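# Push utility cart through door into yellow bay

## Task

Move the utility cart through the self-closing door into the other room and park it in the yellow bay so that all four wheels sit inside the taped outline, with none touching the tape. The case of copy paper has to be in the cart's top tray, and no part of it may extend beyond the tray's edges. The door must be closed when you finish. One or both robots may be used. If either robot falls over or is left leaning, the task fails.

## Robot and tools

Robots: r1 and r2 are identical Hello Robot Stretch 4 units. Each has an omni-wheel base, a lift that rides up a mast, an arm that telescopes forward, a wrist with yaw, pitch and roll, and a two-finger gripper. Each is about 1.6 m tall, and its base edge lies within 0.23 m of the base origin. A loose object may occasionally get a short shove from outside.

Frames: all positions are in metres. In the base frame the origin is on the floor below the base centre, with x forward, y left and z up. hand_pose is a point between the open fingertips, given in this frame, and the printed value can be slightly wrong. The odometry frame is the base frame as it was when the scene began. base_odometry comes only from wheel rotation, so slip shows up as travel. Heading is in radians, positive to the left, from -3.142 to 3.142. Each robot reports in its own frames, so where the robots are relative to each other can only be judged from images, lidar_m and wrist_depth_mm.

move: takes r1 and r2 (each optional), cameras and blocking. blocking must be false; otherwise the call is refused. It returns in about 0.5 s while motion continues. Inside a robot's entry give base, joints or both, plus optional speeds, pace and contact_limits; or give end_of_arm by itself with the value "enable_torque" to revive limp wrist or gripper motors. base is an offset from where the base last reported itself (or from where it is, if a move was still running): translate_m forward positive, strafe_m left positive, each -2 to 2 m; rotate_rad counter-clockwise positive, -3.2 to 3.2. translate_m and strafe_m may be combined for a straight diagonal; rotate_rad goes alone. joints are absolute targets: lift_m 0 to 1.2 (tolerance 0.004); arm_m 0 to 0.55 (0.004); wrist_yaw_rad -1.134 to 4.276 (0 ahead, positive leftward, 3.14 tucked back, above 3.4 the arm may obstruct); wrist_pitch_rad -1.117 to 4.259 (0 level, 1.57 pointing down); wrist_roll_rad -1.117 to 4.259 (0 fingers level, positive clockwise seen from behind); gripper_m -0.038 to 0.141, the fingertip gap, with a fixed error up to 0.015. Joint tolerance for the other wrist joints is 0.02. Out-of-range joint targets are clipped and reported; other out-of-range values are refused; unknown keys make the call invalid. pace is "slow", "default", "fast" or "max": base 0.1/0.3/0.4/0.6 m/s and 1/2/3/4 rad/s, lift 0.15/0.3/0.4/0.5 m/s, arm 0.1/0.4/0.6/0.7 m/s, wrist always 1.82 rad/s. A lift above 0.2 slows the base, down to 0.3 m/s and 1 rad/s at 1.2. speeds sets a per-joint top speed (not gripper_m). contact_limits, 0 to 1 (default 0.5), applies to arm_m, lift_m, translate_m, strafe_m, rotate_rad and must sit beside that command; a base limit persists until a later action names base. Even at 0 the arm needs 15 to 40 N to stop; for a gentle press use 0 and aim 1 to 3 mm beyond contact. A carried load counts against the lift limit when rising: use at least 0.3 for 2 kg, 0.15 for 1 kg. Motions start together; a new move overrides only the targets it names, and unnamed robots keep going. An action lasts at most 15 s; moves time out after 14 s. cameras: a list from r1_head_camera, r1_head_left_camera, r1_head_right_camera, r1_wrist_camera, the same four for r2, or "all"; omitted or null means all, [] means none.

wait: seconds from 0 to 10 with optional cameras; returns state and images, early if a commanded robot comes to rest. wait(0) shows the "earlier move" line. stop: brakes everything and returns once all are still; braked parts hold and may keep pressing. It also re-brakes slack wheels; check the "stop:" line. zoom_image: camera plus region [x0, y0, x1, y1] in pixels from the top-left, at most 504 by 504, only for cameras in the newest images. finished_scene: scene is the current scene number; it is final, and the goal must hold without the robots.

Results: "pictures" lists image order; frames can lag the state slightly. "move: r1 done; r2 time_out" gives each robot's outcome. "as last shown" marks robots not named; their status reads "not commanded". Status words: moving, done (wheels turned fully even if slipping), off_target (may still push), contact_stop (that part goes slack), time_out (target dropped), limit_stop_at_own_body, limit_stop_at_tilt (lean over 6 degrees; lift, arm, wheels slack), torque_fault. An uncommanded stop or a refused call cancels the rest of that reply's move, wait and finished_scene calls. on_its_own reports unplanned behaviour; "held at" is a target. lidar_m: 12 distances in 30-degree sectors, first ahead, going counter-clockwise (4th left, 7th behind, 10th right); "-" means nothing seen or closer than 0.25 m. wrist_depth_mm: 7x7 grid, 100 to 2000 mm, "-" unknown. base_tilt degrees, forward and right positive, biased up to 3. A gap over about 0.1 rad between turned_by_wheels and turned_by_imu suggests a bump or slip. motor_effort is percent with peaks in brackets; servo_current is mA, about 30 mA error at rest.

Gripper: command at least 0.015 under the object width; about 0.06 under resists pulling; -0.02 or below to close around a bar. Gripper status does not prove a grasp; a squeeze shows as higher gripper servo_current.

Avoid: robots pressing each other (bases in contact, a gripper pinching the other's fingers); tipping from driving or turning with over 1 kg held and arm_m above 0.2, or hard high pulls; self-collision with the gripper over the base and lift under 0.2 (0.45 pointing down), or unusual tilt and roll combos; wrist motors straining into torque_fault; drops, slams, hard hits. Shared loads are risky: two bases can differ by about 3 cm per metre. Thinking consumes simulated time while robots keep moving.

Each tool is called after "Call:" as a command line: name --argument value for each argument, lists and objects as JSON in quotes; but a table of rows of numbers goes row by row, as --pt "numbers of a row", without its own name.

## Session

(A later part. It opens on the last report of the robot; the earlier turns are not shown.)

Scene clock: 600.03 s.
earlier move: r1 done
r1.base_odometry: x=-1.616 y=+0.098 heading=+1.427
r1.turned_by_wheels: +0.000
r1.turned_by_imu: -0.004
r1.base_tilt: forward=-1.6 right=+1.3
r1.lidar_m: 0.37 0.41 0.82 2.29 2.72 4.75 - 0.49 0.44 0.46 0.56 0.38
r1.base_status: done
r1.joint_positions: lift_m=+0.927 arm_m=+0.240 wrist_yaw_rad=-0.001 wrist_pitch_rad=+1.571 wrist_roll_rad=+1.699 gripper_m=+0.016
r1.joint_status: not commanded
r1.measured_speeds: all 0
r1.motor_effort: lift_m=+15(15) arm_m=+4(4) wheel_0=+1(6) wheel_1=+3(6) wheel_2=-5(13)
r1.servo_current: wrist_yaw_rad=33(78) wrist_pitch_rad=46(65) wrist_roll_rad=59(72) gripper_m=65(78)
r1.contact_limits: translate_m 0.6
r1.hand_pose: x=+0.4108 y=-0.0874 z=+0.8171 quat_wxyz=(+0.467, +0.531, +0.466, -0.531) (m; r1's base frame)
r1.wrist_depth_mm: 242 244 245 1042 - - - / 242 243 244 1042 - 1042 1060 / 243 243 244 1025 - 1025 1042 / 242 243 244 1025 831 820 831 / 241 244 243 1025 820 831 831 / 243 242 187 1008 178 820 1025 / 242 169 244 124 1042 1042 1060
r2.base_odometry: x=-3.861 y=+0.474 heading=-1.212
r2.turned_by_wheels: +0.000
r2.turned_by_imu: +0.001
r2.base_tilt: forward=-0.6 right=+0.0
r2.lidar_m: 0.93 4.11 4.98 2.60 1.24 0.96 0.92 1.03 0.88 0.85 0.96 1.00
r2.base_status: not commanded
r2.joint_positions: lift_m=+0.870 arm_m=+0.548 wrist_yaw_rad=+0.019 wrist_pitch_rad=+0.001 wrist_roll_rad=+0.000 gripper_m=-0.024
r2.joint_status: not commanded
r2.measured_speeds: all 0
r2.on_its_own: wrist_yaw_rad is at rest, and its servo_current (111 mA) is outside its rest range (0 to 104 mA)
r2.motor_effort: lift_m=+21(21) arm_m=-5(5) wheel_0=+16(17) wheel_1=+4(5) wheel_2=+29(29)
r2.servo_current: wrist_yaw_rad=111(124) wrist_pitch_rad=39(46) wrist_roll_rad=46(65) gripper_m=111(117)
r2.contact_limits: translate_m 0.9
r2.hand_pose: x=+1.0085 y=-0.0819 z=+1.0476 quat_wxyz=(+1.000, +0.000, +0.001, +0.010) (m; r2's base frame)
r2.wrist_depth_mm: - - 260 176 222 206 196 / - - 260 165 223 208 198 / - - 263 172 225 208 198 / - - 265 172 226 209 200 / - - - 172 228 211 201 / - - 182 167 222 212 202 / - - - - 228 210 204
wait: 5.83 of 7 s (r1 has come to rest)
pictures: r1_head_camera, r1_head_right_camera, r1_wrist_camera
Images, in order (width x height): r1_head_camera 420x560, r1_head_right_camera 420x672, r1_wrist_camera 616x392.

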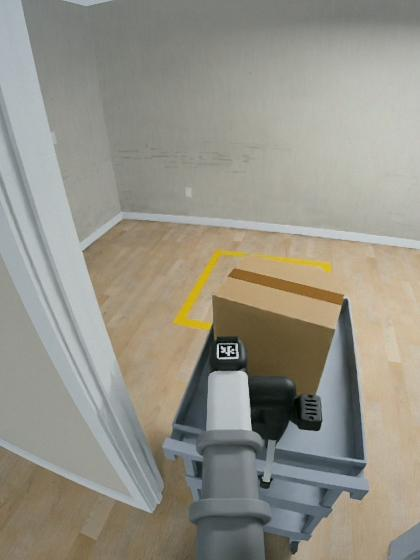

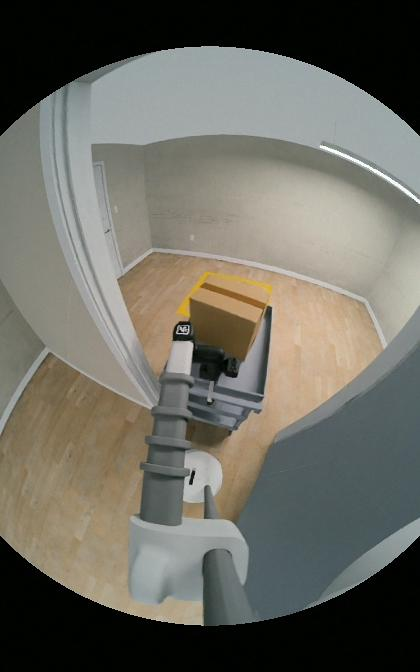

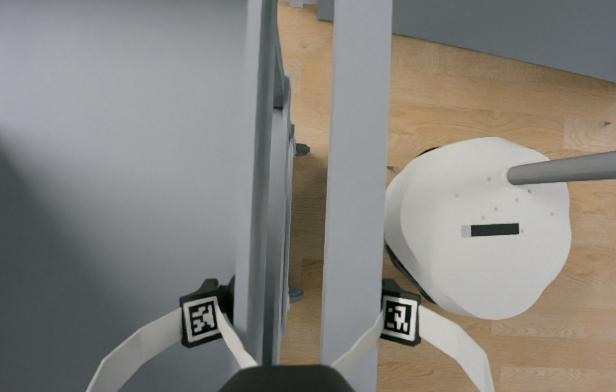

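Call:
move --r1 '{"base":{"translate_m":0.6,"strafe_m":-0.115},"pace":"slow","contact_limits":{"translate_m":0.6}}' --blocking false --cameras '[]'

Call:
wait --seconds 8 --cameras '["r1_head_camera","r1_head_right_camera","r1_wrist_camera"]'

Scene clock: 608.13 s.
move: r1 moving
r1.base_odometry: x=-1.612 y=+0.110 heading=+1.426
r1.turned_by_wheels: +0.000
r1.turned_by_imu: +0.000
r1.base_tilt: forward=-1.6 right=+1.3
r1.lidar_m: 0.35 0.41 0.79 2.31 2.70 4.80 - 0.50 0.46 0.43 0.58 0.37
r1.base_status: translate_m moving; strafe_m moving
r1.joint_positions: lift_m=+0.927 arm_m=+0.240 wrist_yaw_rad=-0.001 wrist_pitch_rad=+1.571 wrist_roll_rad=+1.699 gripper_m=+0.016
r1.joint_status: not commanded
r1.measured_speeds: translate_m=+0.048 strafe_m=-0.009 rotate_rad=+0.000 lift_m=+0.000 arm_m=+0.000 wrist_yaw_rad=+0.000 wrist_pitch_rad=+0.000 wrist_roll_rad=+0.000
r1.motor_effort: lift_m=+15(15) arm_m=+4(4) wheel_0=+5(5) wheel_1=+1(4) wheel_2=-10(11)
r1.servo_current: wrist_yaw_rad=46(52) wrist_pitch_rad=46(59) wrist_roll_rad=39(65) gripper_m=65(72)
r1.contact_limits: translate_m 0.6
r1.hand_pose: x=+0.4108 y=-0.0874 z=+0.8171 quat_wxyz=(+0.467, +0.531, +0.466, -0.531) (m; r1's base frame)
r1.wrist_depth_mm: 241 243 242 1025 - - - / 241 243 243 1042 - 1025 1060 / 240 241 242 1042 - 1042 1060 / 241 241 243 1025 - 831 842 / 240 241 242 1042 - 820 1042 / 239 242 187 1042 179 831 1042 / 239 158 242 1042 1060 1042 1042
r2.base_odometry: x=-3.861 y=+0.474 heading=-1.212
r2.turned_by_wheels: +0.000
r2.turned_by_imu: +0.000
r2.base_tilt: forward=-0.6 right=+0.1
r2.lidar_m: 0.93 4.10 4.99 2.62 1.23 0.95 0.94 1.01 0.87 0.86 0.95 1.01
r2.base_status: not commanded
r2.joint_positions: lift_m=+0.870 arm_m=+0.548 wrist_yaw_rad=+0.019 wrist_pitch_rad=+0.001 wrist_roll_rad=+0.000 gripper_m=-0.024
r2.joint_status: not commanded
r2.measured_speeds: all 0
r2.motor_effort: lift_m=+21(21) arm_m=-5(5) wheel_0=+16(17) wheel_1=+4(5) wheel_2=+28(29)
r2.servo_current: wrist_yaw_rad=111(124) wrist_pitch_rad=39(46) wrist_roll_rad=52(59) gripper_m=104(111)
r2.contact_limits: translate_m 0.9
r2.hand_pose: x=+1.0085 y=-0.0819 z=+1.0476 quat_wxyz=(+1.000, +0.000, +0.001, +0.010) (m; r2's base frame)
r2.wrist_depth_mm: - - 260 176 222 206 196 / - - 260 165 223 206 198 / - - 263 172 225 208 198 / - - 266 172 226 209 200 / - - - 173 228 211 201 / - - 182 167 221 212 202 / - - - - 228 209 202
pictures: none
No camera images: "cameras" was empty.

Scene clock: 615.00 s.
earlier move: r1 done
r1.base_odometry: x=-1.416 y=+0.675 heading=+1.427
r1.turned_by_wheels: +0.000
r1.turned_by_imu: -0.003
r1.base_tilt: forward=-1.6 right=+1.3
r1.lidar_m: 0.36 0.43 2.28 0.37 2.74 4.65 0.96 0.63 0.59 2.45 2.89 0.36
r1.base_status: done
r1.joint_positions: lift_m=+0.927 arm_m=+0.240 wrist_yaw_rad=-0.001 wrist_pitch_rad=+1.569 wrist_roll_rad=+1.700 gripper_m=+0.016
r1.joint_status: not commanded
r1.measured_speeds: all 0
r1.motor_effort: lift_m=+15(15) arm_m=+4(4) wheel_0=+1(8) wheel_1=+1(6) wheel_2=-3(11)
r1.servo_current: wrist_yaw_rad=52(72) wrist_pitch_rad=39(59) wrist_roll_rad=52(65) gripper_m=65(78)
r1.contact_limits: translate_m 0.6
r1.hand_pose: x=+0.4113 y=-0.0874 z=+0.8171 quat_wxyz=(+0.467, +0.532, +0.466, -0.531) (m; r1's base frame)
r1.wrist_depth_mm: 242 244 244 1042 - 1078 1060 / 243 243 244 1042 - 1042 1042 / 242 243 244 1042 - 1025 1060 / 241 242 244 1042 - 831 831 / 243 244 244 1025 - 820 831 / 242 242 183 1042 180 831 1060 / 242 169 244 130 1042 1025 1060
r2.base_odometry: x=-3.861 y=+0.474 heading=-1.212
r2.turned_by_wheels: +0.000
r2.turned_by_imu: +0.001
r2.base_tilt: forward=-0.6 right=+0.1
r2.lidar_m: 0.96 4.12 4.98 2.61 1.22 0.96 0.95 1.04 0.89 0.86 0.97 1.01
r2.base_status: not commanded
r2.joint_positions: lift_m=+0.870 arm_m=+0.548 wrist_yaw_rad=+0.019 wrist_pitch_rad=+0.001 wrist_roll_rad=+0.000 gripper_m=-0.024
r2.joint_status: not commanded
r2.measured_speeds: all 0
r2.on_its_own: wrist_yaw_rad is at rest, and its servo_current (111 mA) is outside its rest range (0 to 104 mA)
r2.motor_effort: lift_m=+21(21) arm_m=-5(5) wheel_0=+17(17) wheel_1=+4(5) wheel_2=+28(29)
r2.servo_current: wrist_yaw_rad=111(130) wrist_pitch_rad=46(46) wrist_roll_rad=39(59) gripper_m=111(117)
r2.contact_limits: translate_m 0.9
r2.hand_pose: x=+1.0085 y=-0.0819 z=+1.0476 quat_wxyz=(+1.000, +0.000, +0.001, +0.010) (m; r2's base frame)
r2.wrist_depth_mm: - - 260 176 221 206 196 / - - 260 165 224 208 197 / - - 264 172 225 208 198 / - - 266 173 227 210 200 / - - - 172 227 211 201 / - - 182 167 221 213 202 / - - - - 228 209 203
wait: 6.87 of 8 s (r1 has come to rest)
pictures: r1_head_camera, r1_head_right_camera, r1_wrist_camera
Images, in order (width x height): r1_head_camera 420x560, r1_head_right_camera 420x672, r1_wrist_camera 616x392.

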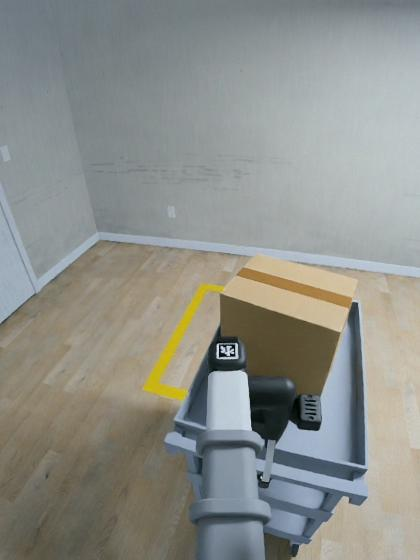

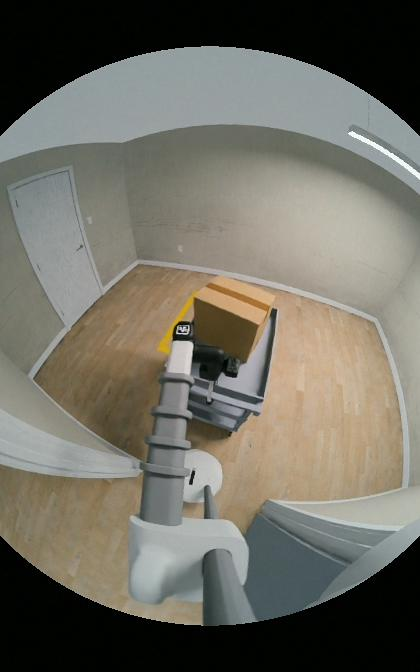

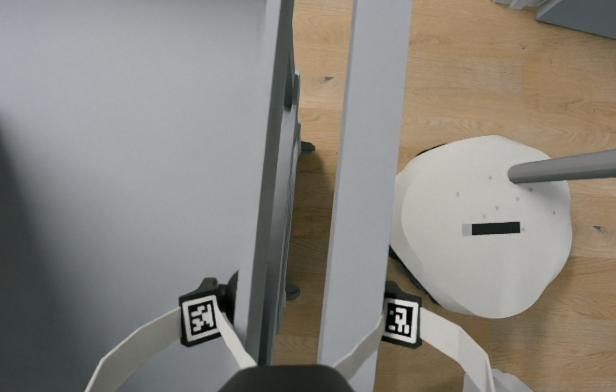

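Call:
move --r1 '{"base":{"translate_m":0.6,"strafe_m":-0.11},"pace":"slow","contact_limits":{"translate_m":0.6}}' --blocking false --cameras '[]'

Call:
wait --seconds 8 --cameras '["r1_head_camera","r1_head_right_camera","r1_head_left_camera","r1_wrist_camera"]'

Scene clock: 625.90 s.
move: r1 moving
r1.base_odometry: x=-1.412 y=+0.687 heading=+1.427
r1.turned_by_wheels: +0.000
r1.turned_by_imu: +0.000
r1.base_tilt: forward=-1.6 right=+1.3
r1.lidar_m: 0.37 0.44 2.24 0.37 2.81 4.66 0.97 0.61 0.60 2.49 2.91 0.34
r1.base_status: translate_m moving; strafe_m moving
r1.joint_positions: lift_m=+0.927 arm_m=+0.240 wrist_yaw_rad=-0.002 wrist_pitch_rad=+1.569 wrist_roll_rad=+1.700 gripper_m=+0.016
r1.joint_status: not commanded
r1.measured_speeds: translate_m=+0.049 strafe_m=-0.010 rotate_rad=+0.001 lift_m=+0.000 arm_m=+0.000 wrist_yaw_rad=+0.000 wrist_pitch_rad=+0.000 wrist_roll_rad=+0.000
r1.motor_effort: lift_m=+15(15) arm_m=+4(4) wheel_0=+5(7) wheel_1=+4(4) wheel_2=-10(11)
r1.servo_current: wrist_yaw_rad=52(65) wrist_pitch_rad=39(52) wrist_roll_rad=39(52) gripper_m=65(72)
r1.contact_limits: translate_m 0.6
r1.hand_pose: x=+0.4112 y=-0.0874 z=+0.8171 quat_wxyz=(+0.466, +0.532, +0.466, -0.531) (m; r1's base frame)
r1.wrist_depth_mm: 241 241 242 1042 - 1042 1042 / 240 242 242 1042 - 1042 1060 / 240 241 243 1042 - 1060 1025 / 240 241 244 1025 - 831 831 / 240 241 243 1042 - 831 1060 / 239 241 187 1025 181 831 1042 / 240 159 242 1025 1025 1042 1060
r2.base_odometry: x=-3.861 y=+0.474 heading=-1.212
r2.turned_by_wheels: +0.000
r2.turned_by_imu: +0.000
r2.base_tilt: forward=-0.6 right=+0.0
r2.lidar_m: 0.95 4.13 5.01 2.58 1.21 0.96 0.94 1.01 0.90 0.86 0.97 1.00
r2.base_status: not commanded
r2.joint_positions: lift_m=+0.870 arm_m=+0.548 wrist_yaw_rad=+0.019 wrist_pitch_rad=+0.001 wrist_roll_rad=+0.000 gripper_m=-0.024
r2.joint_status: not commanded
r2.measured_speeds: all 0
r2.motor_effort: lift_m=+21(21) arm_m=-5(5) wheel_0=+16(17) wheel_1=+4(4) wheel_2=+29(29)
r2.servo_current: wrist_yaw_rad=124(124) wrist_pitch_rad=46(46) wrist_roll_rad=33(52) gripper_m=111(111)
r2.contact_limits: translate_m 0.9
r2.hand_pose: x=+1.0085 y=-0.0819 z=+1.0476 quat_wxyz=(+1.000, +0.000, +0.001, +0.010) (m; r2's base frame)
r2.wrist_depth_mm: - - 258 176 221 206 196 / - - 260 165 223 208 197 / - - 264 172 224 208 198 / - - 265 172 226 210 200 / - - - 172 228 212 201 / - - 182 167 221 213 202 / - - - - 228 209 203
pictures: none
No camera images: "cameras" was empty.

Scene clock: 632.77 s.
earlier move: r1 done
r1.base_odometry: x=-1.221 y=+1.253 heading=+1.427
r1.turned_by_wheels: +0.000
r1.turned_by_imu: -0.003
r1.base_tilt: forward=-1.5 right=+1.2
r1.lidar_m: 0.37 0.43 2.18 1.35 0.75 0.73 1.16 0.91 1.41 2.54 2.47 0.36
r1.base_status: done
r1.joint_positions: lift_m=+0.927 arm_m=+0.240 wrist_yaw_rad=-0.002 wrist_pitch_rad=+1.569 wrist_roll_rad=+1.701 gripper_m=+0.016
r1.joint_status: not commanded
r1.measured_speeds: all 0
r1.motor_effort: lift_m=+15(15) arm_m=+4(4) wheel_0=+2(9) wheel_1=+2(6) wheel_2=-4(11)
r1.servo_current: wrist_yaw_rad=46(65) wrist_pitch_rad=52(52) wrist_roll_rad=39(65) gripper_m=65(78)
r1.contact_limits: translate_m 0.6
r1.hand_pose: x=+0.4113 y=-0.0874 z=+0.8171 quat_wxyz=(+0.466, +0.532, +0.465, -0.531) (m; r1's base frame)
r1.wrist_depth_mm: 243 243 245 245 - 1042 1060 / 243 242 245 1025 - 1025 1042 / 242 244 245 1042 - 854 1042 / 243 243 244 1042 - 831 820 / 242 244 244 1042 - 842 842 / 242 244 184 1042 180 820 1042 / 243 170 244 - 1025 1042 1025
r2.base_odometry: x=-3.861 y=+0.474 heading=-1.212
r2.turned_by_wheels: +0.000
r2.turned_by_imu: +0.001
r2.base_tilt: forward=-0.6 right=+0.0
r2.lidar_m: 0.94 4.13 5.03 2.61 1.24 0.95 0.94 1.04 0.89 0.87 0.94 1.01
r2.base_status: not commanded
r2.joint_positions: lift_m=+0.870 arm_m=+0.548 wrist_yaw_rad=+0.019 wrist_pitch_rad=+0.001 wrist_roll_rad=+0.000 gripper_m=-0.024
r2.joint_status: not commanded
r2.measured_speeds: all 0
r2.motor_effort: lift_m=+21(21) arm_m=-5(5) wheel_0=+17(17) wheel_1=+4(5) wheel_2=+29(29)
r2.servo_current: wrist_yaw_rad=104(124) wrist_pitch_rad=39(46) wrist_roll_rad=46(65) gripper_m=104(117)
r2.contact_limits: translate_m 0.9
r2.hand_pose: x=+1.0085 y=-0.0819 z=+1.0476 quat_wxyz=(+1.000, +0.000, +0.001, +0.010) (m; r2's base frame)
r2.wrist_depth_mm: - - 260 176 220 206 196 / - - 260 165 224 208 198 / - - 263 172 225 208 198 / - - 265 172 225 210 200 / - - - 172 228 211 201 / - - 182 167 221 213 202 / - - - - 228 209 202
wait: 6.87 of 8 s (r1 has come to rest)
pictures: r1_head_camera, r1_head_left_camera, r1_head_right_camera, r1_wrist_camera
Images, in order (width x height): r1_head_camera 420x560, r1_head_left_camera 420x672, r1_head_right_camera 420x672, r1_wrist_camera 616x392.

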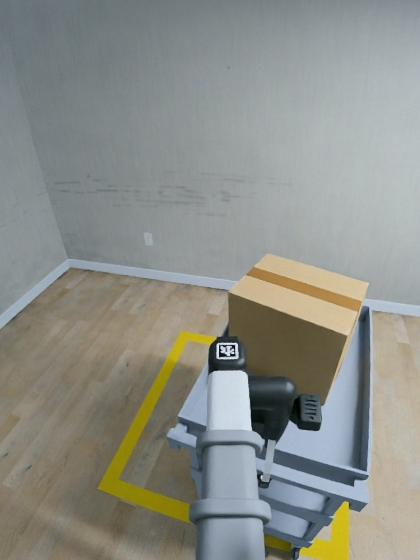

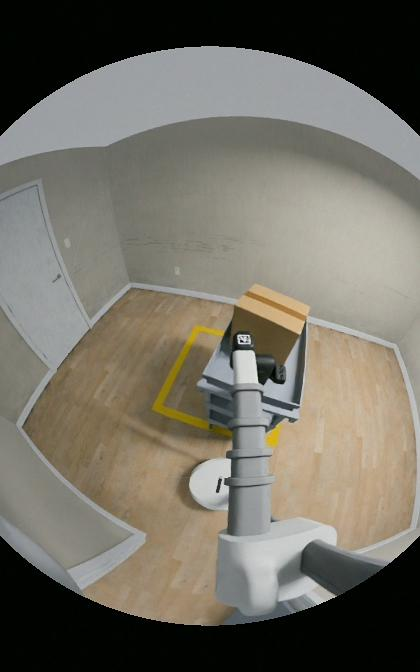

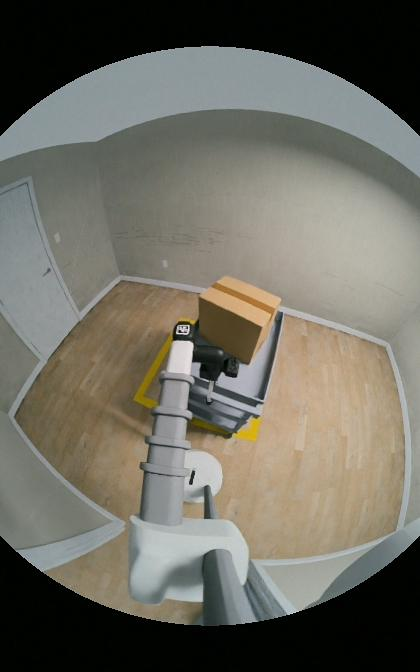

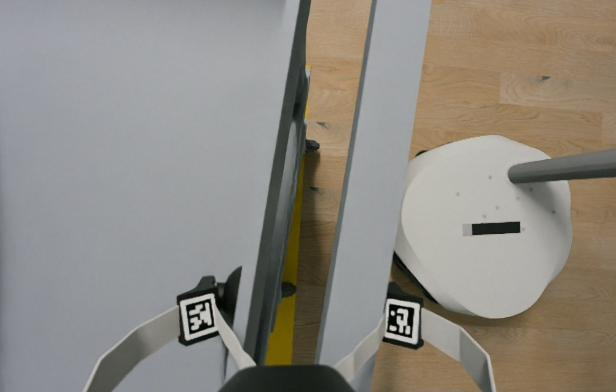

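Call:
move --r1 '{"base":{"translate_m":0.3,"strafe_m":-0.075},"pace":"slow","contact_limits":{"translate_m":0.6}}' --blocking false --cameras '[]'

Call:
wait --seconds 5 --cameras '["r1_head_camera","r1_head_right_camera","r1_head_left_camera","r1_wrist_camera"]'

Scene clock: 643.97 s.
move: r1 moving
r1.base_odometry: x=-1.216 y=+1.265 heading=+1.426
r1.turned_by_wheels: +0.000
r1.turned_by_imu: +0.000
r1.base_tilt: forward=-1.6 right=+1.2
r1.lidar_m: 0.39 0.44 2.16 1.36 0.76 0.75 1.18 0.94 1.40 2.53 2.43 0.33
r1.base_status: translate_m moving; strafe_m moving
r1.joint_positions: lift_m=+0.927 arm_m=+0.240 wrist_yaw_rad=-0.002 wrist_pitch_rad=+1.569 wrist_roll_rad=+1.701 gripper_m=+0.016
r1.joint_status: not commanded
r1.measured_speeds: translate_m=+0.050 strafe_m=-0.012 rotate_rad=+0.002 lift_m=+0.000 arm_m=+0.000 wrist_yaw_rad=+0.000 wrist_pitch_rad=+0.001 wrist_roll_rad=+0.000
r1.motor_effort: lift_m=+15(15) arm_m=+4(4) wheel_0=+5(7) wheel_1=+3(4) wheel_2=-10(11)
r1.servo_current: wrist_yaw_rad=39(65) wrist_pitch_rad=52(52) wrist_roll_rad=59(59) gripper_m=65(72)
r1.contact_limits: translate_m 0.6
r1.hand_pose: x=+0.4111 y=-0.0874 z=+0.8171 quat_wxyz=(+0.466, +0.532, +0.465, -0.532) (m; r1's base frame)
r1.wrist_depth_mm: 239 242 242 244 - 1042 1042 / 240 242 243 1025 - 1060 1042 / 241 241 243 1025 - 842 1042 / 240 242 241 1042 - 831 842 / 240 242 242 1042 - 831 1042 / 239 241 183 1042 181 831 1042 / 239 168 242 126 183 1042 1042
r2: as last shown
r2.turned_by_imu: +0.000
r2.base_tilt: forward=-0.6 right=+0.1
r2.lidar_m: 0.94 4.12 4.97 2.59 1.24 0.96 0.93 1.04 0.87 0.86 0.98 1.00
r2.motor_effort: lift_m=+21(21) arm_m=-5(5) wheel_0=+16(17) wheel_1=+4(4) wheel_2=+28(29)
r2.servo_current: wrist_yaw_rad=124(124) wrist_pitch_rad=39(46) wrist_roll_rad=46(59) gripper_m=111(111)
r2.contact_limits: translate_m 0.9
r2.wrist_depth_mm: - - 259 176 221 206 196 / - - 260 165 224 208 196 / - - 264 173 224 209 198 / - - 265 172 226 209 200 / - - - 172 227 211 200 / - - 182 167 221 213 202 / - - - - 228 209 203
pictures: none
No camera images: "cameras" was empty.

Scene clock: 647.80 s.
earlier move: r1 done
r1.base_odometry: x=-1.104 y=+1.539 heading=+1.427
r1.turned_by_wheels: +0.001
r1.turned_by_imu: +0.001
r1.base_tilt: forward=-1.6 right=+1.2
r1.lidar_m: 0.39 0.46 2.17 1.93 1.14 0.99 1.24 1.18 2.04 2.55 2.08 0.36
r1.base_status: done
r1.joint_positions: lift_m=+0.927 arm_m=+0.240 wrist_yaw_rad=-0.002 wrist_pitch_rad=+1.566 wrist_roll_rad=+1.701 gripper_m=+0.016
r1.joint_status: not commanded
r1.measured_speeds: all 0
r1.motor_effort: lift_m=+15(15) arm_m=+4(4) wheel_0=+4(11) wheel_1=+1(6) wheel_2=-1(11)
r1.servo_current: wrist_yaw_rad=33(72) wrist_pitch_rad=39(52) wrist_roll_rad=59(65) gripper_m=65(78)
r1.contact_limits: translate_m 0.6
r1.hand_pose: x=+0.4119 y=-0.0874 z=+0.8171 quat_wxyz=(+0.467, +0.533, +0.465, -0.531) (m; r1's base frame)
r1.wrist_depth_mm: 242 244 243 243 - 1078 1042 / 242 244 244 244 - 1060 1060 / 243 242 243 1008 - 842 1025 / 242 243 244 1025 - 820 842 / 242 243 244 1025 - 831 820 / 243 244 183 1042 180 820 1042 / 242 170 242 129 1060 1025 1042
r2.base_odometry: x=-3.861 y=+0.474 heading=-1.212
r2.turned_by_wheels: +0.000
r2.turned_by_imu: +0.001
r2.base_tilt: forward=-0.6 right=+0.0
r2.lidar_m: 0.96 4.13 5.00 2.61 1.22 0.95 0.94 1.04 0.90 0.86 0.96 1.01
r2.base_status: not commanded
r2.joint_positions: lift_m=+0.870 arm_m=+0.548 wrist_yaw_rad=+0.019 wrist_pitch_rad=+0.001 wrist_roll_rad=+0.000 gripper_m=-0.024
r2.joint_status: not commanded
r2.measured_speeds: all 0
r2.on_its_own: wrist_yaw_rad is at rest, and its servo_current (117 mA) is outside its rest range (0 to 104 mA)
r2.motor_effort: lift_m=+21(21) arm_m=-5(5) wheel_0=+17(17) wheel_1=+4(5) wheel_2=+28(29)
r2.servo_current: wrist_yaw_rad=117(124) wrist_pitch_rad=46(46) wrist_roll_rad=46(59) gripper_m=111(117)
r2.contact_limits: translate_m 0.9
r2.hand_pose: x=+1.0085 y=-0.0819 z=+1.0476 quat_wxyz=(+1.000, +0.000, +0.001, +0.010) (m; r2's base frame)
r2.wrist_depth_mm: - - 260 176 221 206 196 / - - 262 165 223 208 198 / - - 263 172 225 210 199 / - - 266 172 226 210 200 / - - - 172 228 211 200 / - - 182 167 221 213 203 / - - - - 228 210 203
wait: 3.83 of 5 s (r1 has come to rest)
pictures: r1_head_camera, r1_head_left_camera, r1_head_right_camera, r1_wrist_camera
Images, in order (width x height): r1_head_camera 420x560, r1_head_left_camera 420x672, r1_head_right_camera 420x672, r1_wrist_camera 616x392.

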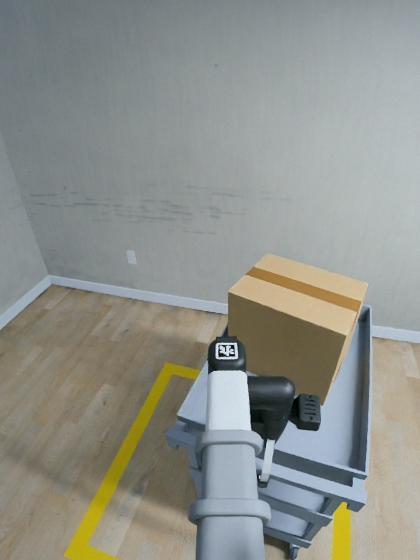

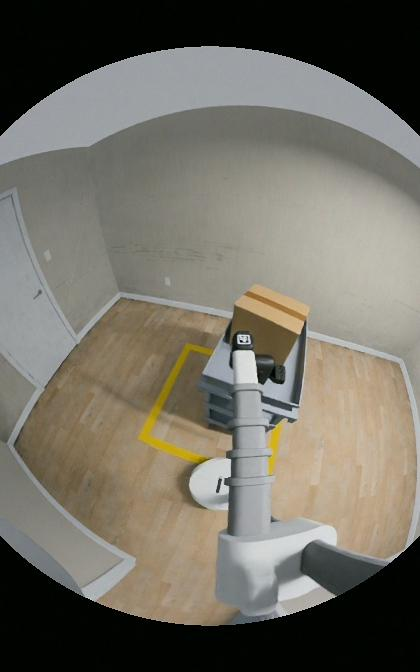

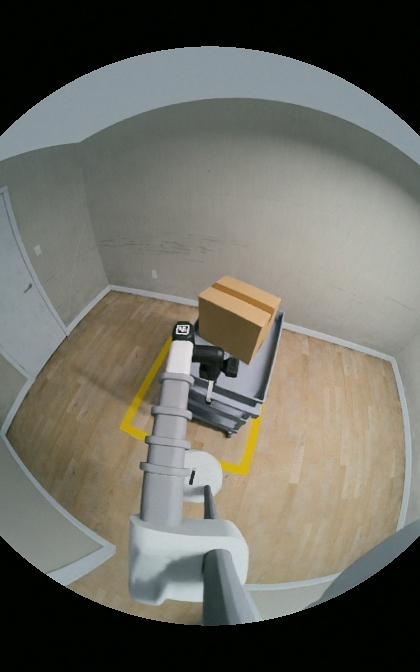

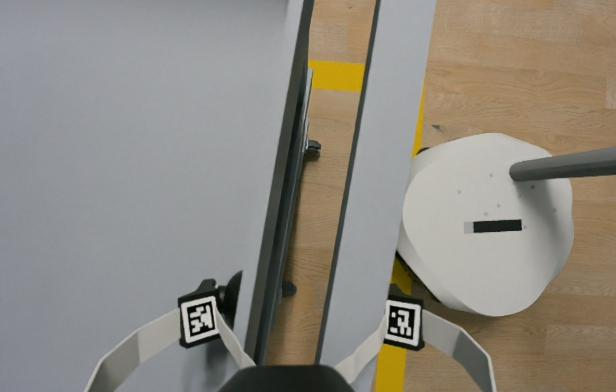

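Call:
move --r1 '{"joints":{"gripper_m":0.13}}' --blocking false --cameras '[]'

Call:
wait --seconds 2.5 --cameras '[]'

Call:
move --r1 '{"joints":{"lift_m":1.08}}' --blocking false --cameras '[]'

Call:
wait --seconds 2.5 --cameras '[]'

Call:
move --r1 '{"base":{"translate_m":-0.3},"joints":{"arm_m":0.03}}' --blocking false --cameras '[]'

Call:
wait --seconds 3 --cameras '["r1_head_camera","r1_head_left_camera"]'

Scene clock: 660.80 s.
move: r1 moving
r1.base_odometry: x=-1.104 y=+1.539 heading=+1.427
r1.turned_by_wheels: +0.000
r1.turned_by_imu: +0.000
r1.base_tilt: forward=-1.6 right=+1.3
r1.lidar_m: 0.39 0.46 2.16 1.94 1.13 1.03 1.26 1.16 2.01 2.55 2.12 0.37
r1.base_status: not commanded
r1.joint_positions: lift_m=+0.927 arm_m=+0.240 wrist_yaw_rad=-0.002 wrist_pitch_rad=+1.566 wrist_roll_rad=+1.701 gripper_m=+0.035
r1.joint_status: gripper_m moving
r1.measured_speeds: all 0
r1.motor_effort: lift_m=+15(15) arm_m=+4(4) wheel_0=+4(5) wheel_1=+1(2) wheel_2=-1(1)
r1.servo_current: wrist_yaw_rad=46(59) wrist_pitch_rad=39(52) wrist_roll_rad=46(59) gripper_m=72(72)
r1.contact_limits: translate_m 0.6
r1.hand_pose: x=+0.4119 y=-0.0874 z=+0.8171 quat_wxyz=(+0.467, +0.533, +0.465, -0.531) (m; r1's base frame)
r1.wrist_depth_mm: 244 244 244 246 - 1042 1042 / 245 244 247 246 - 1042 1060 / 243 245 246 1042 - 842 1042 / 243 245 245 1042 - 831 831 / 245 245 246 1042 - 831 831 / 245 245 190 1042 183 831 1025 / 244 244 245 134 1042 1042 1042
r2.base_odometry: x=-3.861 y=+0.474 heading=-1.212
r2.turned_by_wheels: +0.000
r2.turned_by_imu: +0.000
r2.base_tilt: forward=-0.6 right=+0.0
r2.lidar_m: 0.92 4.10 5.00 2.61 1.24 0.96 0.93 1.00 0.88 0.87 0.96 1.00
r2.base_status: not commanded
r2.joint_positions: lift_m=+0.870 arm_m=+0.548 wrist_yaw_rad=+0.019 wrist_pitch_rad=+0.001 wrist_roll_rad=+0.000 gripper_m=-0.024
r2.joint_status: not commanded
r2.measured_speeds: all 0
r2.motor_effort: lift_m=+21(21) arm_m=-5(5) wheel_0=+16(17) wheel_1=+4(4) wheel_2=+29(29)
r2.servo_current: wrist_yaw_rad=104(117) wrist_pitch_rad=39(46) wrist_roll_rad=52(52) gripper_m=104(111)
r2.contact_limits: translate_m 0.9
r2.hand_pose: x=+1.0085 y=-0.0819 z=+1.0476 quat_wxyz=(+1.000, +0.000, +0.001, +0.010) (m; r2's base frame)
r2.wrist_depth_mm: - - 260 176 222 206 196 / - - 262 165 224 208 198 / - - 265 172 224 209 198 / - - 266 172 225 210 199 / - - - 172 228 212 202 / - - 182 167 221 213 203 / - - - - 228 208 203
pictures: none
No camera images: "cameras" was empty.

Scene clock: 662.33 s.
earlier move: r1 done
r1.base_odometry: x=-1.104 y=+1.539 heading=+1.427
r1.turned_by_wheels: +0.000
r1.turned_by_imu: +0.000
r1.base_tilt: forward=-1.6 right=+1.3
r1.lidar_m: 0.39 0.49 2.15 1.91 1.10 1.02 1.25 1.16 1.99 2.53 2.11 0.33
r1.base_status: not commanded
r1.joint_positions: lift_m=+0.927 arm_m=+0.240 wrist_yaw_rad=-0.002 wrist_pitch_rad=+1.567 wrist_roll_rad=+1.701 gripper_m=+0.130
r1.joint_status: all done
r1.measured_speeds: all 0
r1.motor_effort: lift_m=+15(15) arm_m=+4(4) wheel_0=+4(5) wheel_1=+2(2) wheel_2=-1(1)
r1.servo_current: wrist_yaw_rad=46(65) wrist_pitch_rad=46(52) wrist_roll_rad=39(59) gripper_m=46(91)
r1.contact_limits: translate_m 0.6
r1.hand_pose: x=+0.4118 y=-0.0874 z=+0.8171 quat_wxyz=(+0.467, +0.533, +0.465, -0.531) (m; r1's base frame)
r1.wrist_depth_mm: 243 243 243 244 1025 1042 1025 / 243 244 244 244 - 1042 1042 / 243 244 245 1042 - 854 1042 / 244 244 244 1042 - 831 820 / 245 244 244 1025 - 831 842 / 243 210 244 1042 178 202 1060 / 244 243 244 141 1025 1042 1042
r2.base_odometry: x=-3.861 y=+0.474 heading=-1.212
r2.turned_by_wheels: +0.000
r2.turned_by_imu: +0.000
r2.base_tilt: forward=-0.6 right=+0.0
r2.lidar_m: 0.95 4.10 5.00 2.60 1.22 0.94 0.93 1.03 0.87 0.87 0.95 1.02
r2.base_status: not commanded
r2.joint_positions: lift_m=+0.870 arm_m=+0.548 wrist_yaw_rad=+0.019 wrist_pitch_rad=+0.001 wrist_roll_rad=+0.000 gripper_m=-0.024
r2.joint_status: not commanded
r2.measured_speeds: all 0
r2.on_its_own: wrist_yaw_rad is at rest, and its servo_current (117 mA) is outside its rest range (0 to 104 mA)
r2.motor_effort: lift_m=+21(21) arm_m=-5(5) wheel_0=+16(17) wheel_1=+4(5) wheel_2=+28(29)
r2.servo_current: wrist_yaw_rad=117(117) wrist_pitch_rad=46(46) wrist_roll_rad=46(59) gripper_m=111(117)
r2.contact_limits: translate_m 0.9
r2.hand_pose: x=+1.0085 y=-0.0819 z=+1.0476 quat_wxyz=(+1.000, +0.000, +0.001, +0.010) (m; r2's base frame)
r2.wrist_depth_mm: - - 260 176 221 206 196 / - - 262 165 224 207 198 / - - 265 172 224 208 198 / - - 265 172 225 210 200 / - - - 172 228 211 201 / - - 182 167 221 213 202 / - - - - 229 209 202
wait: 1.53 of 2.5 s (r1 has come to rest)
pictures: none
No camera images: "cameras" was empty.

Scene clock: 662.83 s.
move: r1 moving
r1.base_odometry: x=-1.104 y=+1.539 heading=+1.427
r1.turned_by_wheels: +0.000
r1.turned_by_imu: +0.000
r1.base_tilt: forward=-1.6 right=+1.3
r1.lidar_m: 0.36 0.46 2.16 1.93 1.12 1.01 1.26 1.18 2.03 2.54 2.11 0.35
r1.base_status: not commanded
r1.joint_positions: lift_m=+0.965 arm_m=+0.240 wrist_yaw_rad=-0.002 wrist_pitch_rad=+1.566 wrist_roll_rad=+1.701 gripper_m=+0.130
r1.joint_status: lift_m moving
r1.measured_speeds: translate_m=+0.000 strafe_m=+0.000 rotate_rad=+0.000 lift_m=+0.146 arm_m=+0.000 wrist_yaw_rad=+0.000 wrist_pitch_rad=+0.000 wrist_roll_rad=+0.000
r1.motor_effort: lift_m=+27(27) arm_m=+4(4) wheel_0=+3(4) wheel_1=+2(2) wheel_2=-1(1)
r1.servo_current: wrist_yaw_rad=65(65) wrist_pitch_rad=46(46) wrist_roll_rad=52(52) gripper_m=46(52)
r1.contact_limits: translate_m 0.6
r1.hand_pose: x=+0.4119 y=-0.0874 z=+0.8544 quat_wxyz=(+0.467, +0.533, +0.465, -0.531) (m; r1's base frame)
r1.wrist_depth_mm: 273 276 274 277 - 1060 1078 / 274 276 277 276 - 1060 1098 / 273 274 274 1078 - 1078 1078 / 274 274 277 1078 866 866 854 / 276 276 274 1060 866 854 1078 / 274 211 274 1060 193 200 1078 / 274 274 276 142 1078 1060 1098
r2.base_odometry: x=-3.861 y=+0.474 heading=-1.212
r2.turned_by_wheels: +0.000
r2.turned_by_imu: +0.000
r2.base_tilt: forward=-0.7 right=+0.0
r2.lidar_m: 0.93 4.11 4.99 2.63 1.24 0.94 0.95 1.01 0.90 0.86 0.98 1.02
r2.base_status: not commanded
r2.joint_positions: lift_m=+0.870 arm_m=+0.548 wrist_yaw_rad=+0.019 wrist_pitch_rad=+0.001 wrist_roll_rad=+0.000 gripper_m=-0.024
r2.joint_status: not commanded
r2.measured_speeds: all 0
r2.motor_effort: lift_m=+21(21) arm_m=-5(5) wheel_0=+17(17) wheel_1=+4(4) wheel_2=+29(29)
r2.servo_current: wrist_yaw_rad=98(117) wrist_pitch_rad=33(46) wrist_roll_rad=39(52) gripper_m=104(111)
r2.contact_limits: translate_m 0.9
r2.hand_pose: x=+1.0085 y=-0.0819 z=+1.0476 quat_wxyz=(+1.000, +0.000, +0.001, +0.010) (m; r2's base frame)
r2.wrist_depth_mm: - - 260 176 222 206 196 / - - 260 165 223 207 197 / - - 264 172 225 208 198 / - - 265 172 228 209 200 / - - - 172 228 211 200 / - - 182 167 221 213 202 / - - - - 228 209 203
pictures: none
No camera images: "cameras" was empty.

Scene clock: 664.03 s.
earlier move: r1 done
r1.base_odometry: x=-1.104 y=+1.539 heading=+1.427
r1.turned_by_wheels: +0.000
r1.turned_by_imu: +0.000
r1.base_tilt: forward=-1.6 right=+1.3
r1.lidar_m: 0.36 0.46 2.17 1.95 1.12 1.01 1.24 1.18 2.02 2.51 2.09 0.34
r1.base_status: not commanded
r1.joint_positions: lift_m=+1.080 arm_m=+0.240 wrist_yaw_rad=-0.002 wrist_pitch_rad=+1.566 wrist_roll_rad=+1.701 gripper_m=+0.130
r1.joint_status: all done
r1.measured_speeds: all 0
r1.motor_effort: lift_m=+24(27) arm_m=+4(4) wheel_0=+3(4) wheel_1=+2(2) wheel_2=-1(1)
r1.servo_current: wrist_yaw_rad=52(65) wrist_pitch_rad=39(52) wrist_roll_rad=52(72) gripper_m=39(52)
r1.contact_limits: translate_m 0.6
r1.hand_pose: x=+0.4119 y=-0.0874 z=+0.9694 quat_wxyz=(+0.467, +0.533, +0.465, -0.531) (m; r1's base frame)
r1.wrist_depth_mm: 392 394 394 399 1182 1182 1205 / 394 397 399 394 1182 1205 1160 / 322 392 399 394 1182 1205 1182 / 351 394 397 1182 976 991 1205 / 392 394 394 1205 976 991 1205 / 394 210 394 1182 211 202 1182 / 392 394 394 142 1182 1205 1205
r2.base_odometry: x=-3.861 y=+0.474 heading=-1.212
r2.turned_by_wheels: +0.000
r2.turned_by_imu: +0.000
r2.base_tilt: forward=-0.6 right=+0.0
r2.lidar_m: 0.93 4.10 5.01 2.62 1.25 0.96 0.93 1.03 0.88 0.85 0.95 1.00
r2.base_status: not commanded
r2.joint_positions: lift_m=+0.870 arm_m=+0.548 wrist_yaw_rad=+0.019 wrist_pitch_rad=+0.001 wrist_roll_rad=+0.000 gripper_m=-0.024
r2.joint_status: not commanded
r2.measured_speeds: all 0
r2.on_its_own: wrist_yaw_rad is at rest, and its servo_current (111 mA) is outside its rest range (0 to 104 mA)
r2.motor_effort: lift_m=+21(21) arm_m=-5(5) wheel_0=+17(17) wheel_1=+4(5) wheel_2=+28(29)
r2.servo_current: wrist_yaw_rad=111(124) wrist_pitch_rad=39(46) wrist_roll_rad=46(65) gripper_m=111(111)
r2.contact_limits: translate_m 0.9
r2.hand_pose: x=+1.0085 y=-0.0819 z=+1.0476 quat_wxyz=(+1.000, +0.000, +0.001, +0.010) (m; r2's base frame)
r2.wrist_depth_mm: - - 259 176 222 206 196 / - - 262 165 224 208 198 / - - 263 172 225 208 199 / - - 266 172 226 210 200 / - - - 172 229 211 201 / - - 183 167 222 212 203 / - - - - 228 209 202
wait: 1.20 of 2.5 s (r1 has come to rest)
pictures: none
No camera images: "cameras" was empty.

Scene clock: 664.53 s.
move: r1 moving
r1.base_odometry: x=-1.108 y=+1.508 heading=+1.427
r1.turned_by_wheels: +0.000
r1.turned_by_imu: +0.000
r1.base_tilt: forward=-1.6 right=+1.3
r1.lidar_m: 0.39 0.49 2.17 1.88 1.08 0.99 1.25 1.16 1.95 2.51 2.14 0.38
r1.base_status: translate_m moving
r1.joint_positions: lift_m=+1.080 arm_m=+0.189 wrist_yaw_rad=-0.002 wrist_pitch_rad=+1.566 wrist_roll_rad=+1.701 gripper_m=+0.130
r1.joint_status: arm_m moving
r1.measured_speeds: translate_m=-0.120 strafe_m=+0.001 rotate_rad=-0.001 lift_m=+0.000 arm_m=-0.195 wrist_yaw_rad=+0.000 wrist_pitch_rad=+0.000 wrist_roll_rad=+0.000
r1.motor_effort: lift_m=+24(24) arm_m=-4(7) wheel_0=-8(8) wheel_1=-6(7) wheel_2=+9(10)
r1.servo_current: wrist_yaw_rad=33(52) wrist_pitch_rad=33(46) wrist_roll_rad=52(65) gripper_m=39(46)
r1.hand_pose: x=+0.3614 y=-0.0874 z=+0.9694 quat_wxyz=(+0.467, +0.533, +0.465, -0.531) (m; r1's base frame)
r1.wrist_depth_mm: 397 394 394 1182 1182 1160 1205 / 394 397 397 - 1182 1182 1182 / 397 397 397 1182 1182 1182 1205 / 397 397 397 1205 976 991 1182 / 397 397 394 1182 976 991 1205 / 397 209 325 1182 210 202 1182 / 399 397 - 146 1182 1205 1182
r2.base_odometry: x=-3.861 y=+0.474 heading=-1.212
r2.turned_by_wheels: +0.000
r2.turned_by_imu: +0.000
r2.base_tilt: forward=-0.6 right=+0.0
r2.lidar_m: 0.95 4.12 5.01 2.65 1.24 0.95 0.95 1.02 0.91 0.87 0.97 1.02
r2.base_status: not commanded
r2.joint_positions: lift_m=+0.870 arm_m=+0.548 wrist_yaw_rad=+0.019 wrist_pitch_rad=+0.001 wrist_roll_rad=+0.000 gripper_m=-0.024
r2.joint_status: not commanded
r2.measured_speeds: all 0
r2.motor_effort: lift_m=+21(21) arm_m=-5(5) wheel_0=+16(17) wheel_1=+4(4) wheel_2=+28(29)
r2.servo_current: wrist_yaw_rad=104(111) wrist_pitch_rad=39(46) wrist_roll_rad=46(52) gripper_m=111(111)
r2.contact_limits: translate_m 0.9
r2.hand_pose: x=+1.0085 y=-0.0819 z=+1.0476 quat_wxyz=(+1.000, +0.000, +0.001, +0.010) (m; r2's base frame)
r2.wrist_depth_mm: - - 260 176 222 206 197 / - - 262 165 223 208 198 / - - 263 172 225 209 198 / - - 265 172 225 211 200 / - - - 172 227 211 201 / - - 182 167 220 212 202 / - - - - 228 209 202
pictures: none
No camera images: "cameras" was empty.

Scene clock: 666.53 s.
earlier move: r1 done
r1.base_odometry: x=-1.147 y=+1.242 heading=+1.427
r1.turned_by_wheels: +0.000
r1.turned_by_imu: +0.000
r1.base_tilt: forward=-1.6 right=+1.3
r1.lidar_m: 0.64 2.47 2.25 1.37 0.78 0.84 1.06 0.91 1.44 2.47 2.46 0.61
r1.base_status: done
r1.joint_positions: lift_m=+1.080 arm_m=+0.030 wrist_yaw_rad=-0.002 wrist_pitch_rad=+1.566 wrist_roll_rad=+1.701 gripper_m=+0.130
r1.joint_status: all done
r1.measured_speeds: all 0
r1.motor_effort: lift_m=+24(24) arm_m=-4(7) wheel_0=-2(8) wheel_1=-1(8) wheel_2=+0(10)
r1.servo_current: wrist_yaw_rad=52(65) wrist_pitch_rad=39(46) wrist_roll_rad=33(65) gripper_m=39(52)
r1.hand_pose: x=+0.2022 y=-0.0874 z=+0.9694 quat_wxyz=(+0.467, +0.533, +0.465, -0.531) (m; r1's base frame)
r1.wrist_depth_mm: 1182 1182 1182 1205 1205 1182 1160 / 1205 1182 1182 1182 1205 1205 1205 / 1182 1182 1182 1182 1182 1182 1182 / 691 1182 1182 1182 976 960 384 / - 1160 1182 1008 976 1182 1182 / - 205 1182 1160 976 201 1205 / 1205 1160 1205 147 1182 1205 1205
r2.base_odometry: x=-3.861 y=+0.474 heading=-1.212
r2.turned_by_wheels: +0.000
r2.turned_by_imu: +0.000
r2.base_tilt: forward=-0.6 right=+0.0
r2.lidar_m: 0.95 4.09 5.00 2.61 1.24 0.96 0.94 1.05 0.88 0.87 0.96 1.01
r2.base_status: not commanded
r2.joint_positions: lift_m=+0.870 arm_m=+0.548 wrist_yaw_rad=+0.019 wrist_pitch_rad=+0.001 wrist_roll_rad=+0.000 gripper_m=-0.024
r2.joint_status: not commanded
r2.measured_speeds: all 0
r2.motor_effort: lift_m=+21(21) arm_m=-5(5) wheel_0=+16(17) wheel_1=+4(5) wheel_2=+29(29)
r2.servo_current: wrist_yaw_rad=104(124) wrist_pitch_rad=46(52) wrist_roll_rad=46(59) gripper_m=111(117)
r2.contact_limits: translate_m 0.9
r2.hand_pose: x=+1.0085 y=-0.0819 z=+1.0476 quat_wxyz=(+1.000, +0.000, +0.001, +0.010) (m; r2's base frame)
r2.wrist_depth_mm: - - 260 176 222 206 196 / - - 262 165 223 207 198 / - - 263 172 224 208 199 / - - 266 173 226 211 200 / - - - 172 229 211 201 / - - 182 167 221 213 202 / - - - - 228 210 203
wait: 2.00 of 3 s (r1 has come to rest)
pictures: r1_head_camera, r1_head_left_camera
Images, in order (width x height): r1_head_camera 420x560, r1_head_left_camera 420x672.

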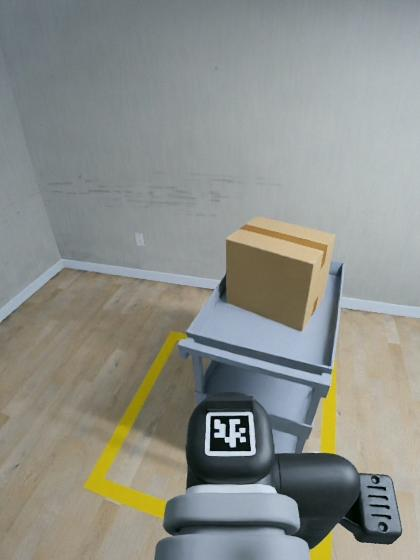

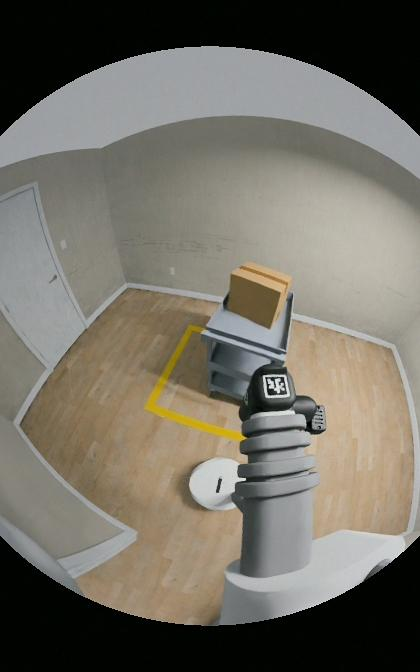

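Call:
move --blocking false --r1 '{"base":{"strafe_m":0.8},"joints":{"arm_m":0.0}}' --r2 '{"base":{"translate_m":0.2},"pace":"slow"}' --cameras '[]'

Call:
wait --seconds 5 --cameras '[]'

Call:
wait --seconds 3 --cameras '["r1_head_camera","r1_head_right_camera","r2_head_camera"]'

Scene clock: 681.87 s.
move: r1 moving; r2 moving
r1.base_odometry: x=-1.183 y=+1.247 heading=+1.427
r1.turned_by_wheels: +0.000
r1.turned_by_imu: +0.000
r1.base_tilt: forward=-1.6 right=+1.3
r1.lidar_m: 0.65 2.44 2.22 1.33 0.76 0.80 1.14 0.91 1.42 2.47 2.44 0.64
r1.base_status: strafe_m moving
r1.joint_positions: lift_m=+1.080 arm_m=+0.001 wrist_yaw_rad=-0.002 wrist_pitch_rad=+1.566 wrist_roll_rad=+1.701 gripper_m=+0.130
r1.joint_status: arm_m moving
r1.measured_speeds: translate_m=+0.000 strafe_m=+0.140 rotate_rad=-0.002 lift_m=+0.000 arm_m=-0.024 wrist_yaw_rad=+0.000 wrist_pitch_rad=+0.000 wrist_roll_rad=+0.000
r1.motor_effort: lift_m=+24(24) arm_m=-5(8) wheel_0=-10(11) wheel_1=+10(12) wheel_2=+1(2)
r1.servo_current: wrist_yaw_rad=59(59) wrist_pitch_rad=46(46) wrist_roll_rad=33(52) gripper_m=39(46)
r1.hand_pose: x=+0.1727 y=-0.0874 z=+0.9694 quat_wxyz=(+0.467, +0.533, +0.465, -0.531) (m; r1's base frame)
r1.wrist_depth_mm: 1205 1182 1160 1205 1182 1160 1229 / 1205 1160 1182 1182 1182 1160 1229 / 1182 1205 1160 1182 1182 1182 1205 / - 1182 1182 1182 946 544 345 / - 1160 1182 991 960 1182 1205 / 1042 210 1160 1205 960 202 1205 / 1182 1182 1160 147 1205 1205 1229
r2.base_odometry: x=-3.857 y=+0.463 heading=-1.209
r2.turned_by_wheels: +0.003
r2.turned_by_imu: +0.004
r2.base_tilt: forward=-0.6 right=+0.1
r2.lidar_m: 0.97 4.11 5.00 2.60 1.22 0.96 0.95 1.05 0.88 0.88 0.95 0.97
r2.base_status: translate_m moving
r2.joint_positions: lift_m=+0.870 arm_m=+0.548 wrist_yaw_rad=+0.019 wrist_pitch_rad=+0.001 wrist_roll_rad=+0.000 gripper_m=-0.024
r2.joint_status: not commanded
r2.measured_speeds: translate_m=+0.047 strafe_m=+0.000 rotate_rad=-0.002 lift_m=+0.000 arm_m=+0.000 wrist_yaw_rad=+0.000 wrist_pitch_rad=+0.000 wrist_roll_rad=+0.000
r2.motor_effort: lift_m=+21(21) arm_m=-5(5) wheel_0=+25(25) wheel_1=+15(15) wheel_2=+9(27)
r2.servo_current: wrist_yaw_rad=111(111) wrist_pitch_rad=46(46) wrist_roll_rad=46(52) gripper_m=111(111)
r2.hand_pose: x=+1.0085 y=-0.0819 z=+1.0476 quat_wxyz=(+1.000, +0.000, +0.001, +0.010) (m; r2's base frame)
r2.wrist_depth_mm: - - - 163 222 206 196 / - - 263 163 224 207 198 / - - - 169 224 209 200 / - - - 169 226 210 200 / - - - 166 228 212 201 / - - 185 167 222 212 202 / - - - - 228 208 202
pictures: none
No camera images: "cameras" was empty.

Scene clock: 684.67 s.
earlier move: r1 moving; r2 done
r1.base_odometry: x=-1.915 y=+1.354 heading=+1.427
r1.turned_by_wheels: +0.000
r1.turned_by_imu: +0.004
r1.base_tilt: forward=-1.6 right=+1.2
r1.lidar_m: 2.31 1.78 1.51 0.95 0.54 0.45 0.47 0.55 1.42 3.17 1.01 0.96
r1.base_status: strafe_m moving
r1.joint_positions: lift_m=+1.080 arm_m=+0.000 wrist_yaw_rad=-0.002 wrist_pitch_rad=+1.566 wrist_roll_rad=+1.701 gripper_m=+0.130
r1.joint_status: all done
r1.measured_speeds: translate_m=+0.001 strafe_m=+0.122 rotate_rad=-0.006 lift_m=+0.000 arm_m=+0.000 wrist_yaw_rad=+0.000 wrist_pitch_rad=+0.000 wrist_roll_rad=+0.000
r1.motor_effort: lift_m=+23(24) arm_m=-4(8) wheel_0=-1(11) wheel_1=+0(12) wheel_2=+1(2)
r1.servo_current: wrist_yaw_rad=39(72) wrist_pitch_rad=46(46) wrist_roll_rad=52(65) gripper_m=46(46)
r1.hand_pose: x=+0.1722 y=-0.0874 z=+0.9694 quat_wxyz=(+0.467, +0.533, +0.465, -0.531) (m; r1's base frame)
r1.wrist_depth_mm: 1182 1182 1205 1182 1182 1205 1182 / 1160 1205 1182 1182 1205 1182 1182 / 1182 1182 1182 1205 1205 1205 1182 / 1160 1160 1182 1205 976 544 336 / 1160 1205 1205 976 976 1205 - / 1205 210 1182 1182 976 202 - / 1205 1182 1205 146 1182 1205 -
r2.base_odometry: x=-3.791 y=+0.287 heading=-1.215
r2.turned_by_wheels: -0.006
r2.turned_by_imu: -0.006
r2.base_tilt: forward=-0.7 right=+0.1
r2.lidar_m: 0.95 3.90 4.97 3.17 1.49 1.16 1.14 1.20 0.87 0.89 0.96 0.94
r2.base_status: done
r2.joint_positions: lift_m=+0.870 arm_m=+0.548 wrist_yaw_rad=-0.007 wrist_pitch_rad=+0.001 wrist_roll_rad=+0.000 gripper_m=-0.024
r2.joint_status: not commanded
r2.measured_speeds: all 0
r2.motor_effort: lift_m=+21(21) arm_m=-4(5) wheel_0=-14(25) wheel_1=-6(15) wheel_2=-16(27)
r2.servo_current: wrist_yaw_rad=59(117) wrist_pitch_rad=39(52) wrist_roll_rad=59(65) gripper_m=104(111)
r2.hand_pose: x=+1.0063 y=-0.0893 z=+1.0476 quat_wxyz=(+1.000, +0.000, +0.001, -0.003) (m; r2's base frame)
r2.wrist_depth_mm: - - - 167 224 202 190 / - - - 163 226 204 191 / - - - 164 226 206 192 / - - - 165 225 206 193 / - - - 167 228 208 193 / - - - 166 181 206 195 / - - - - 227 202 196
wait: 2.80 of 5 s (r2 has come to rest)
pictures: none
No camera images: "cameras" was empty.

Scene clock: 685.37 s.
earlier move: r1 done
r1.base_odometry: x=-1.938 y=+1.357 heading=+1.427
r1.turned_by_wheels: +0.000
r1.turned_by_imu: +0.000
r1.base_tilt: forward=-1.6 right=+1.3
r1.lidar_m: 2.30 1.73 1.49 0.93 0.52 0.45 0.45 0.54 1.43 3.24 0.99 0.96
r1.base_status: done
r1.joint_positions: lift_m=+1.080 arm_m=+0.000 wrist_yaw_rad=-0.002 wrist_pitch_rad=+1.566 wrist_roll_rad=+1.701 gripper_m=+0.130
r1.joint_status: all done
r1.measured_speeds: all 0
r1.motor_effort: lift_m=+23(24) arm_m=-4(8) wheel_0=-1(11) wheel_1=+0(12) wheel_2=+1(2)
r1.servo_current: wrist_yaw_rad=59(72) wrist_pitch_rad=39(52) wrist_roll_rad=52(65) gripper_m=46(46)
r1.hand_pose: x=+0.1722 y=-0.0874 z=+0.9694 quat_wxyz=(+0.467, +0.533, +0.465, -0.531) (m; r1's base frame)
r1.wrist_depth_mm: 1098 1160 1182 1182 1205 1182 1182 / 1160 1160 1182 1205 1182 1205 1182 / 1182 1182 1182 1182 1182 1205 1182 / 1160 1229 1160 1205 960 544 334 / 1160 1182 1182 976 960 1182 - / 1182 210 1160 1182 976 196 - / 1182 1160 1182 146 1229 1182 -
r2.base_odometry: x=-3.791 y=+0.287 heading=-1.215
r2.turned_by_wheels: +0.000
r2.turned_by_imu: +0.000
r2.base_tilt: forward=-0.6 right=+0.1
r2.lidar_m: 0.94 3.89 4.99 3.17 1.45 1.15 1.13 1.20 0.92 0.90 0.98 0.97
r2.base_status: done
r2.joint_positions: lift_m=+0.870 arm_m=+0.548 wrist_yaw_rad=-0.007 wrist_pitch_rad=+0.001 wrist_roll_rad=+0.000 gripper_m=-0.024
r2.joint_status: not commanded
r2.measured_speeds: all 0
r2.motor_effort: lift_m=+21(21) arm_m=-5(5) wheel_0=-14(25) wheel_1=-6(15) wheel_2=-16(27)
r2.servo_current: wrist_yaw_rad=39(117) wrist_pitch_rad=39(52) wrist_roll_rad=52(65) gripper_m=104(111)
r2.hand_pose: x=+1.0063 y=-0.0893 z=+1.0476 quat_wxyz=(+1.000, +0.000, +0.001, -0.003) (m; r2's base frame)
r2.wrist_depth_mm: - - - 167 223 203 189 / - - - 163 225 204 190 / - - - 164 225 206 191 / - - - 165 225 206 193 / - - - 167 229 207 193 / - - - 166 180 206 195 / - - - - 228 200 195
wait: 0.70 of 3 s (r1 has come to rest)
pictures: r1_head_camera, r1_head_right_camera, r2_head_camera
Images, in order (width x height): r1_head_camera 420x560, r1_head_right_camera 420x672, r2_head_camera 420x560.

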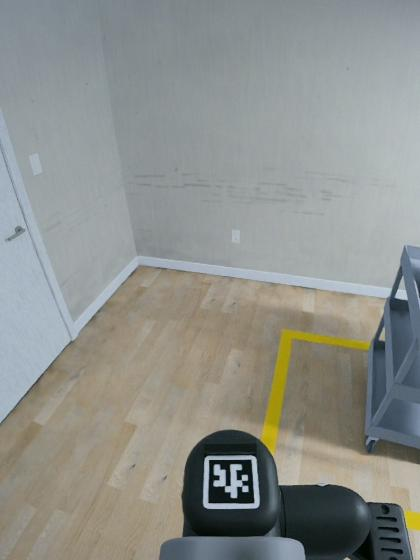

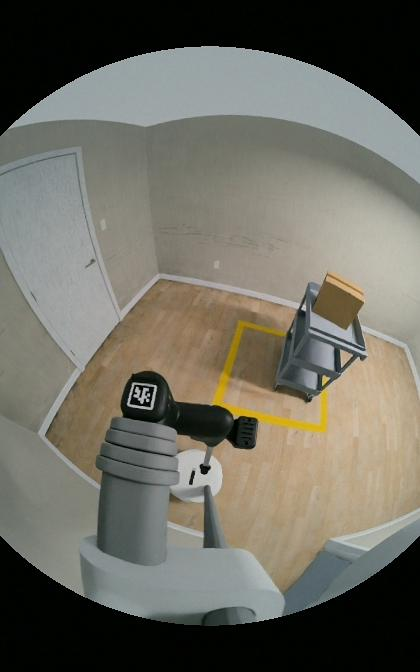

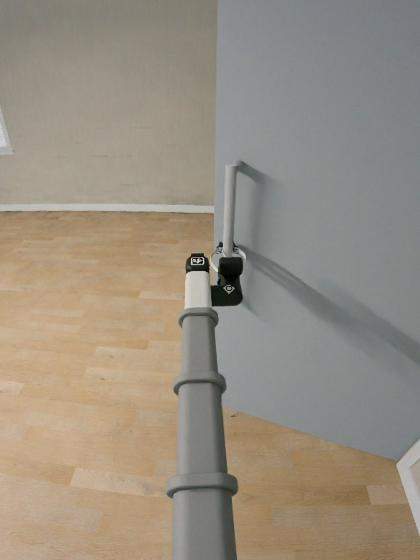

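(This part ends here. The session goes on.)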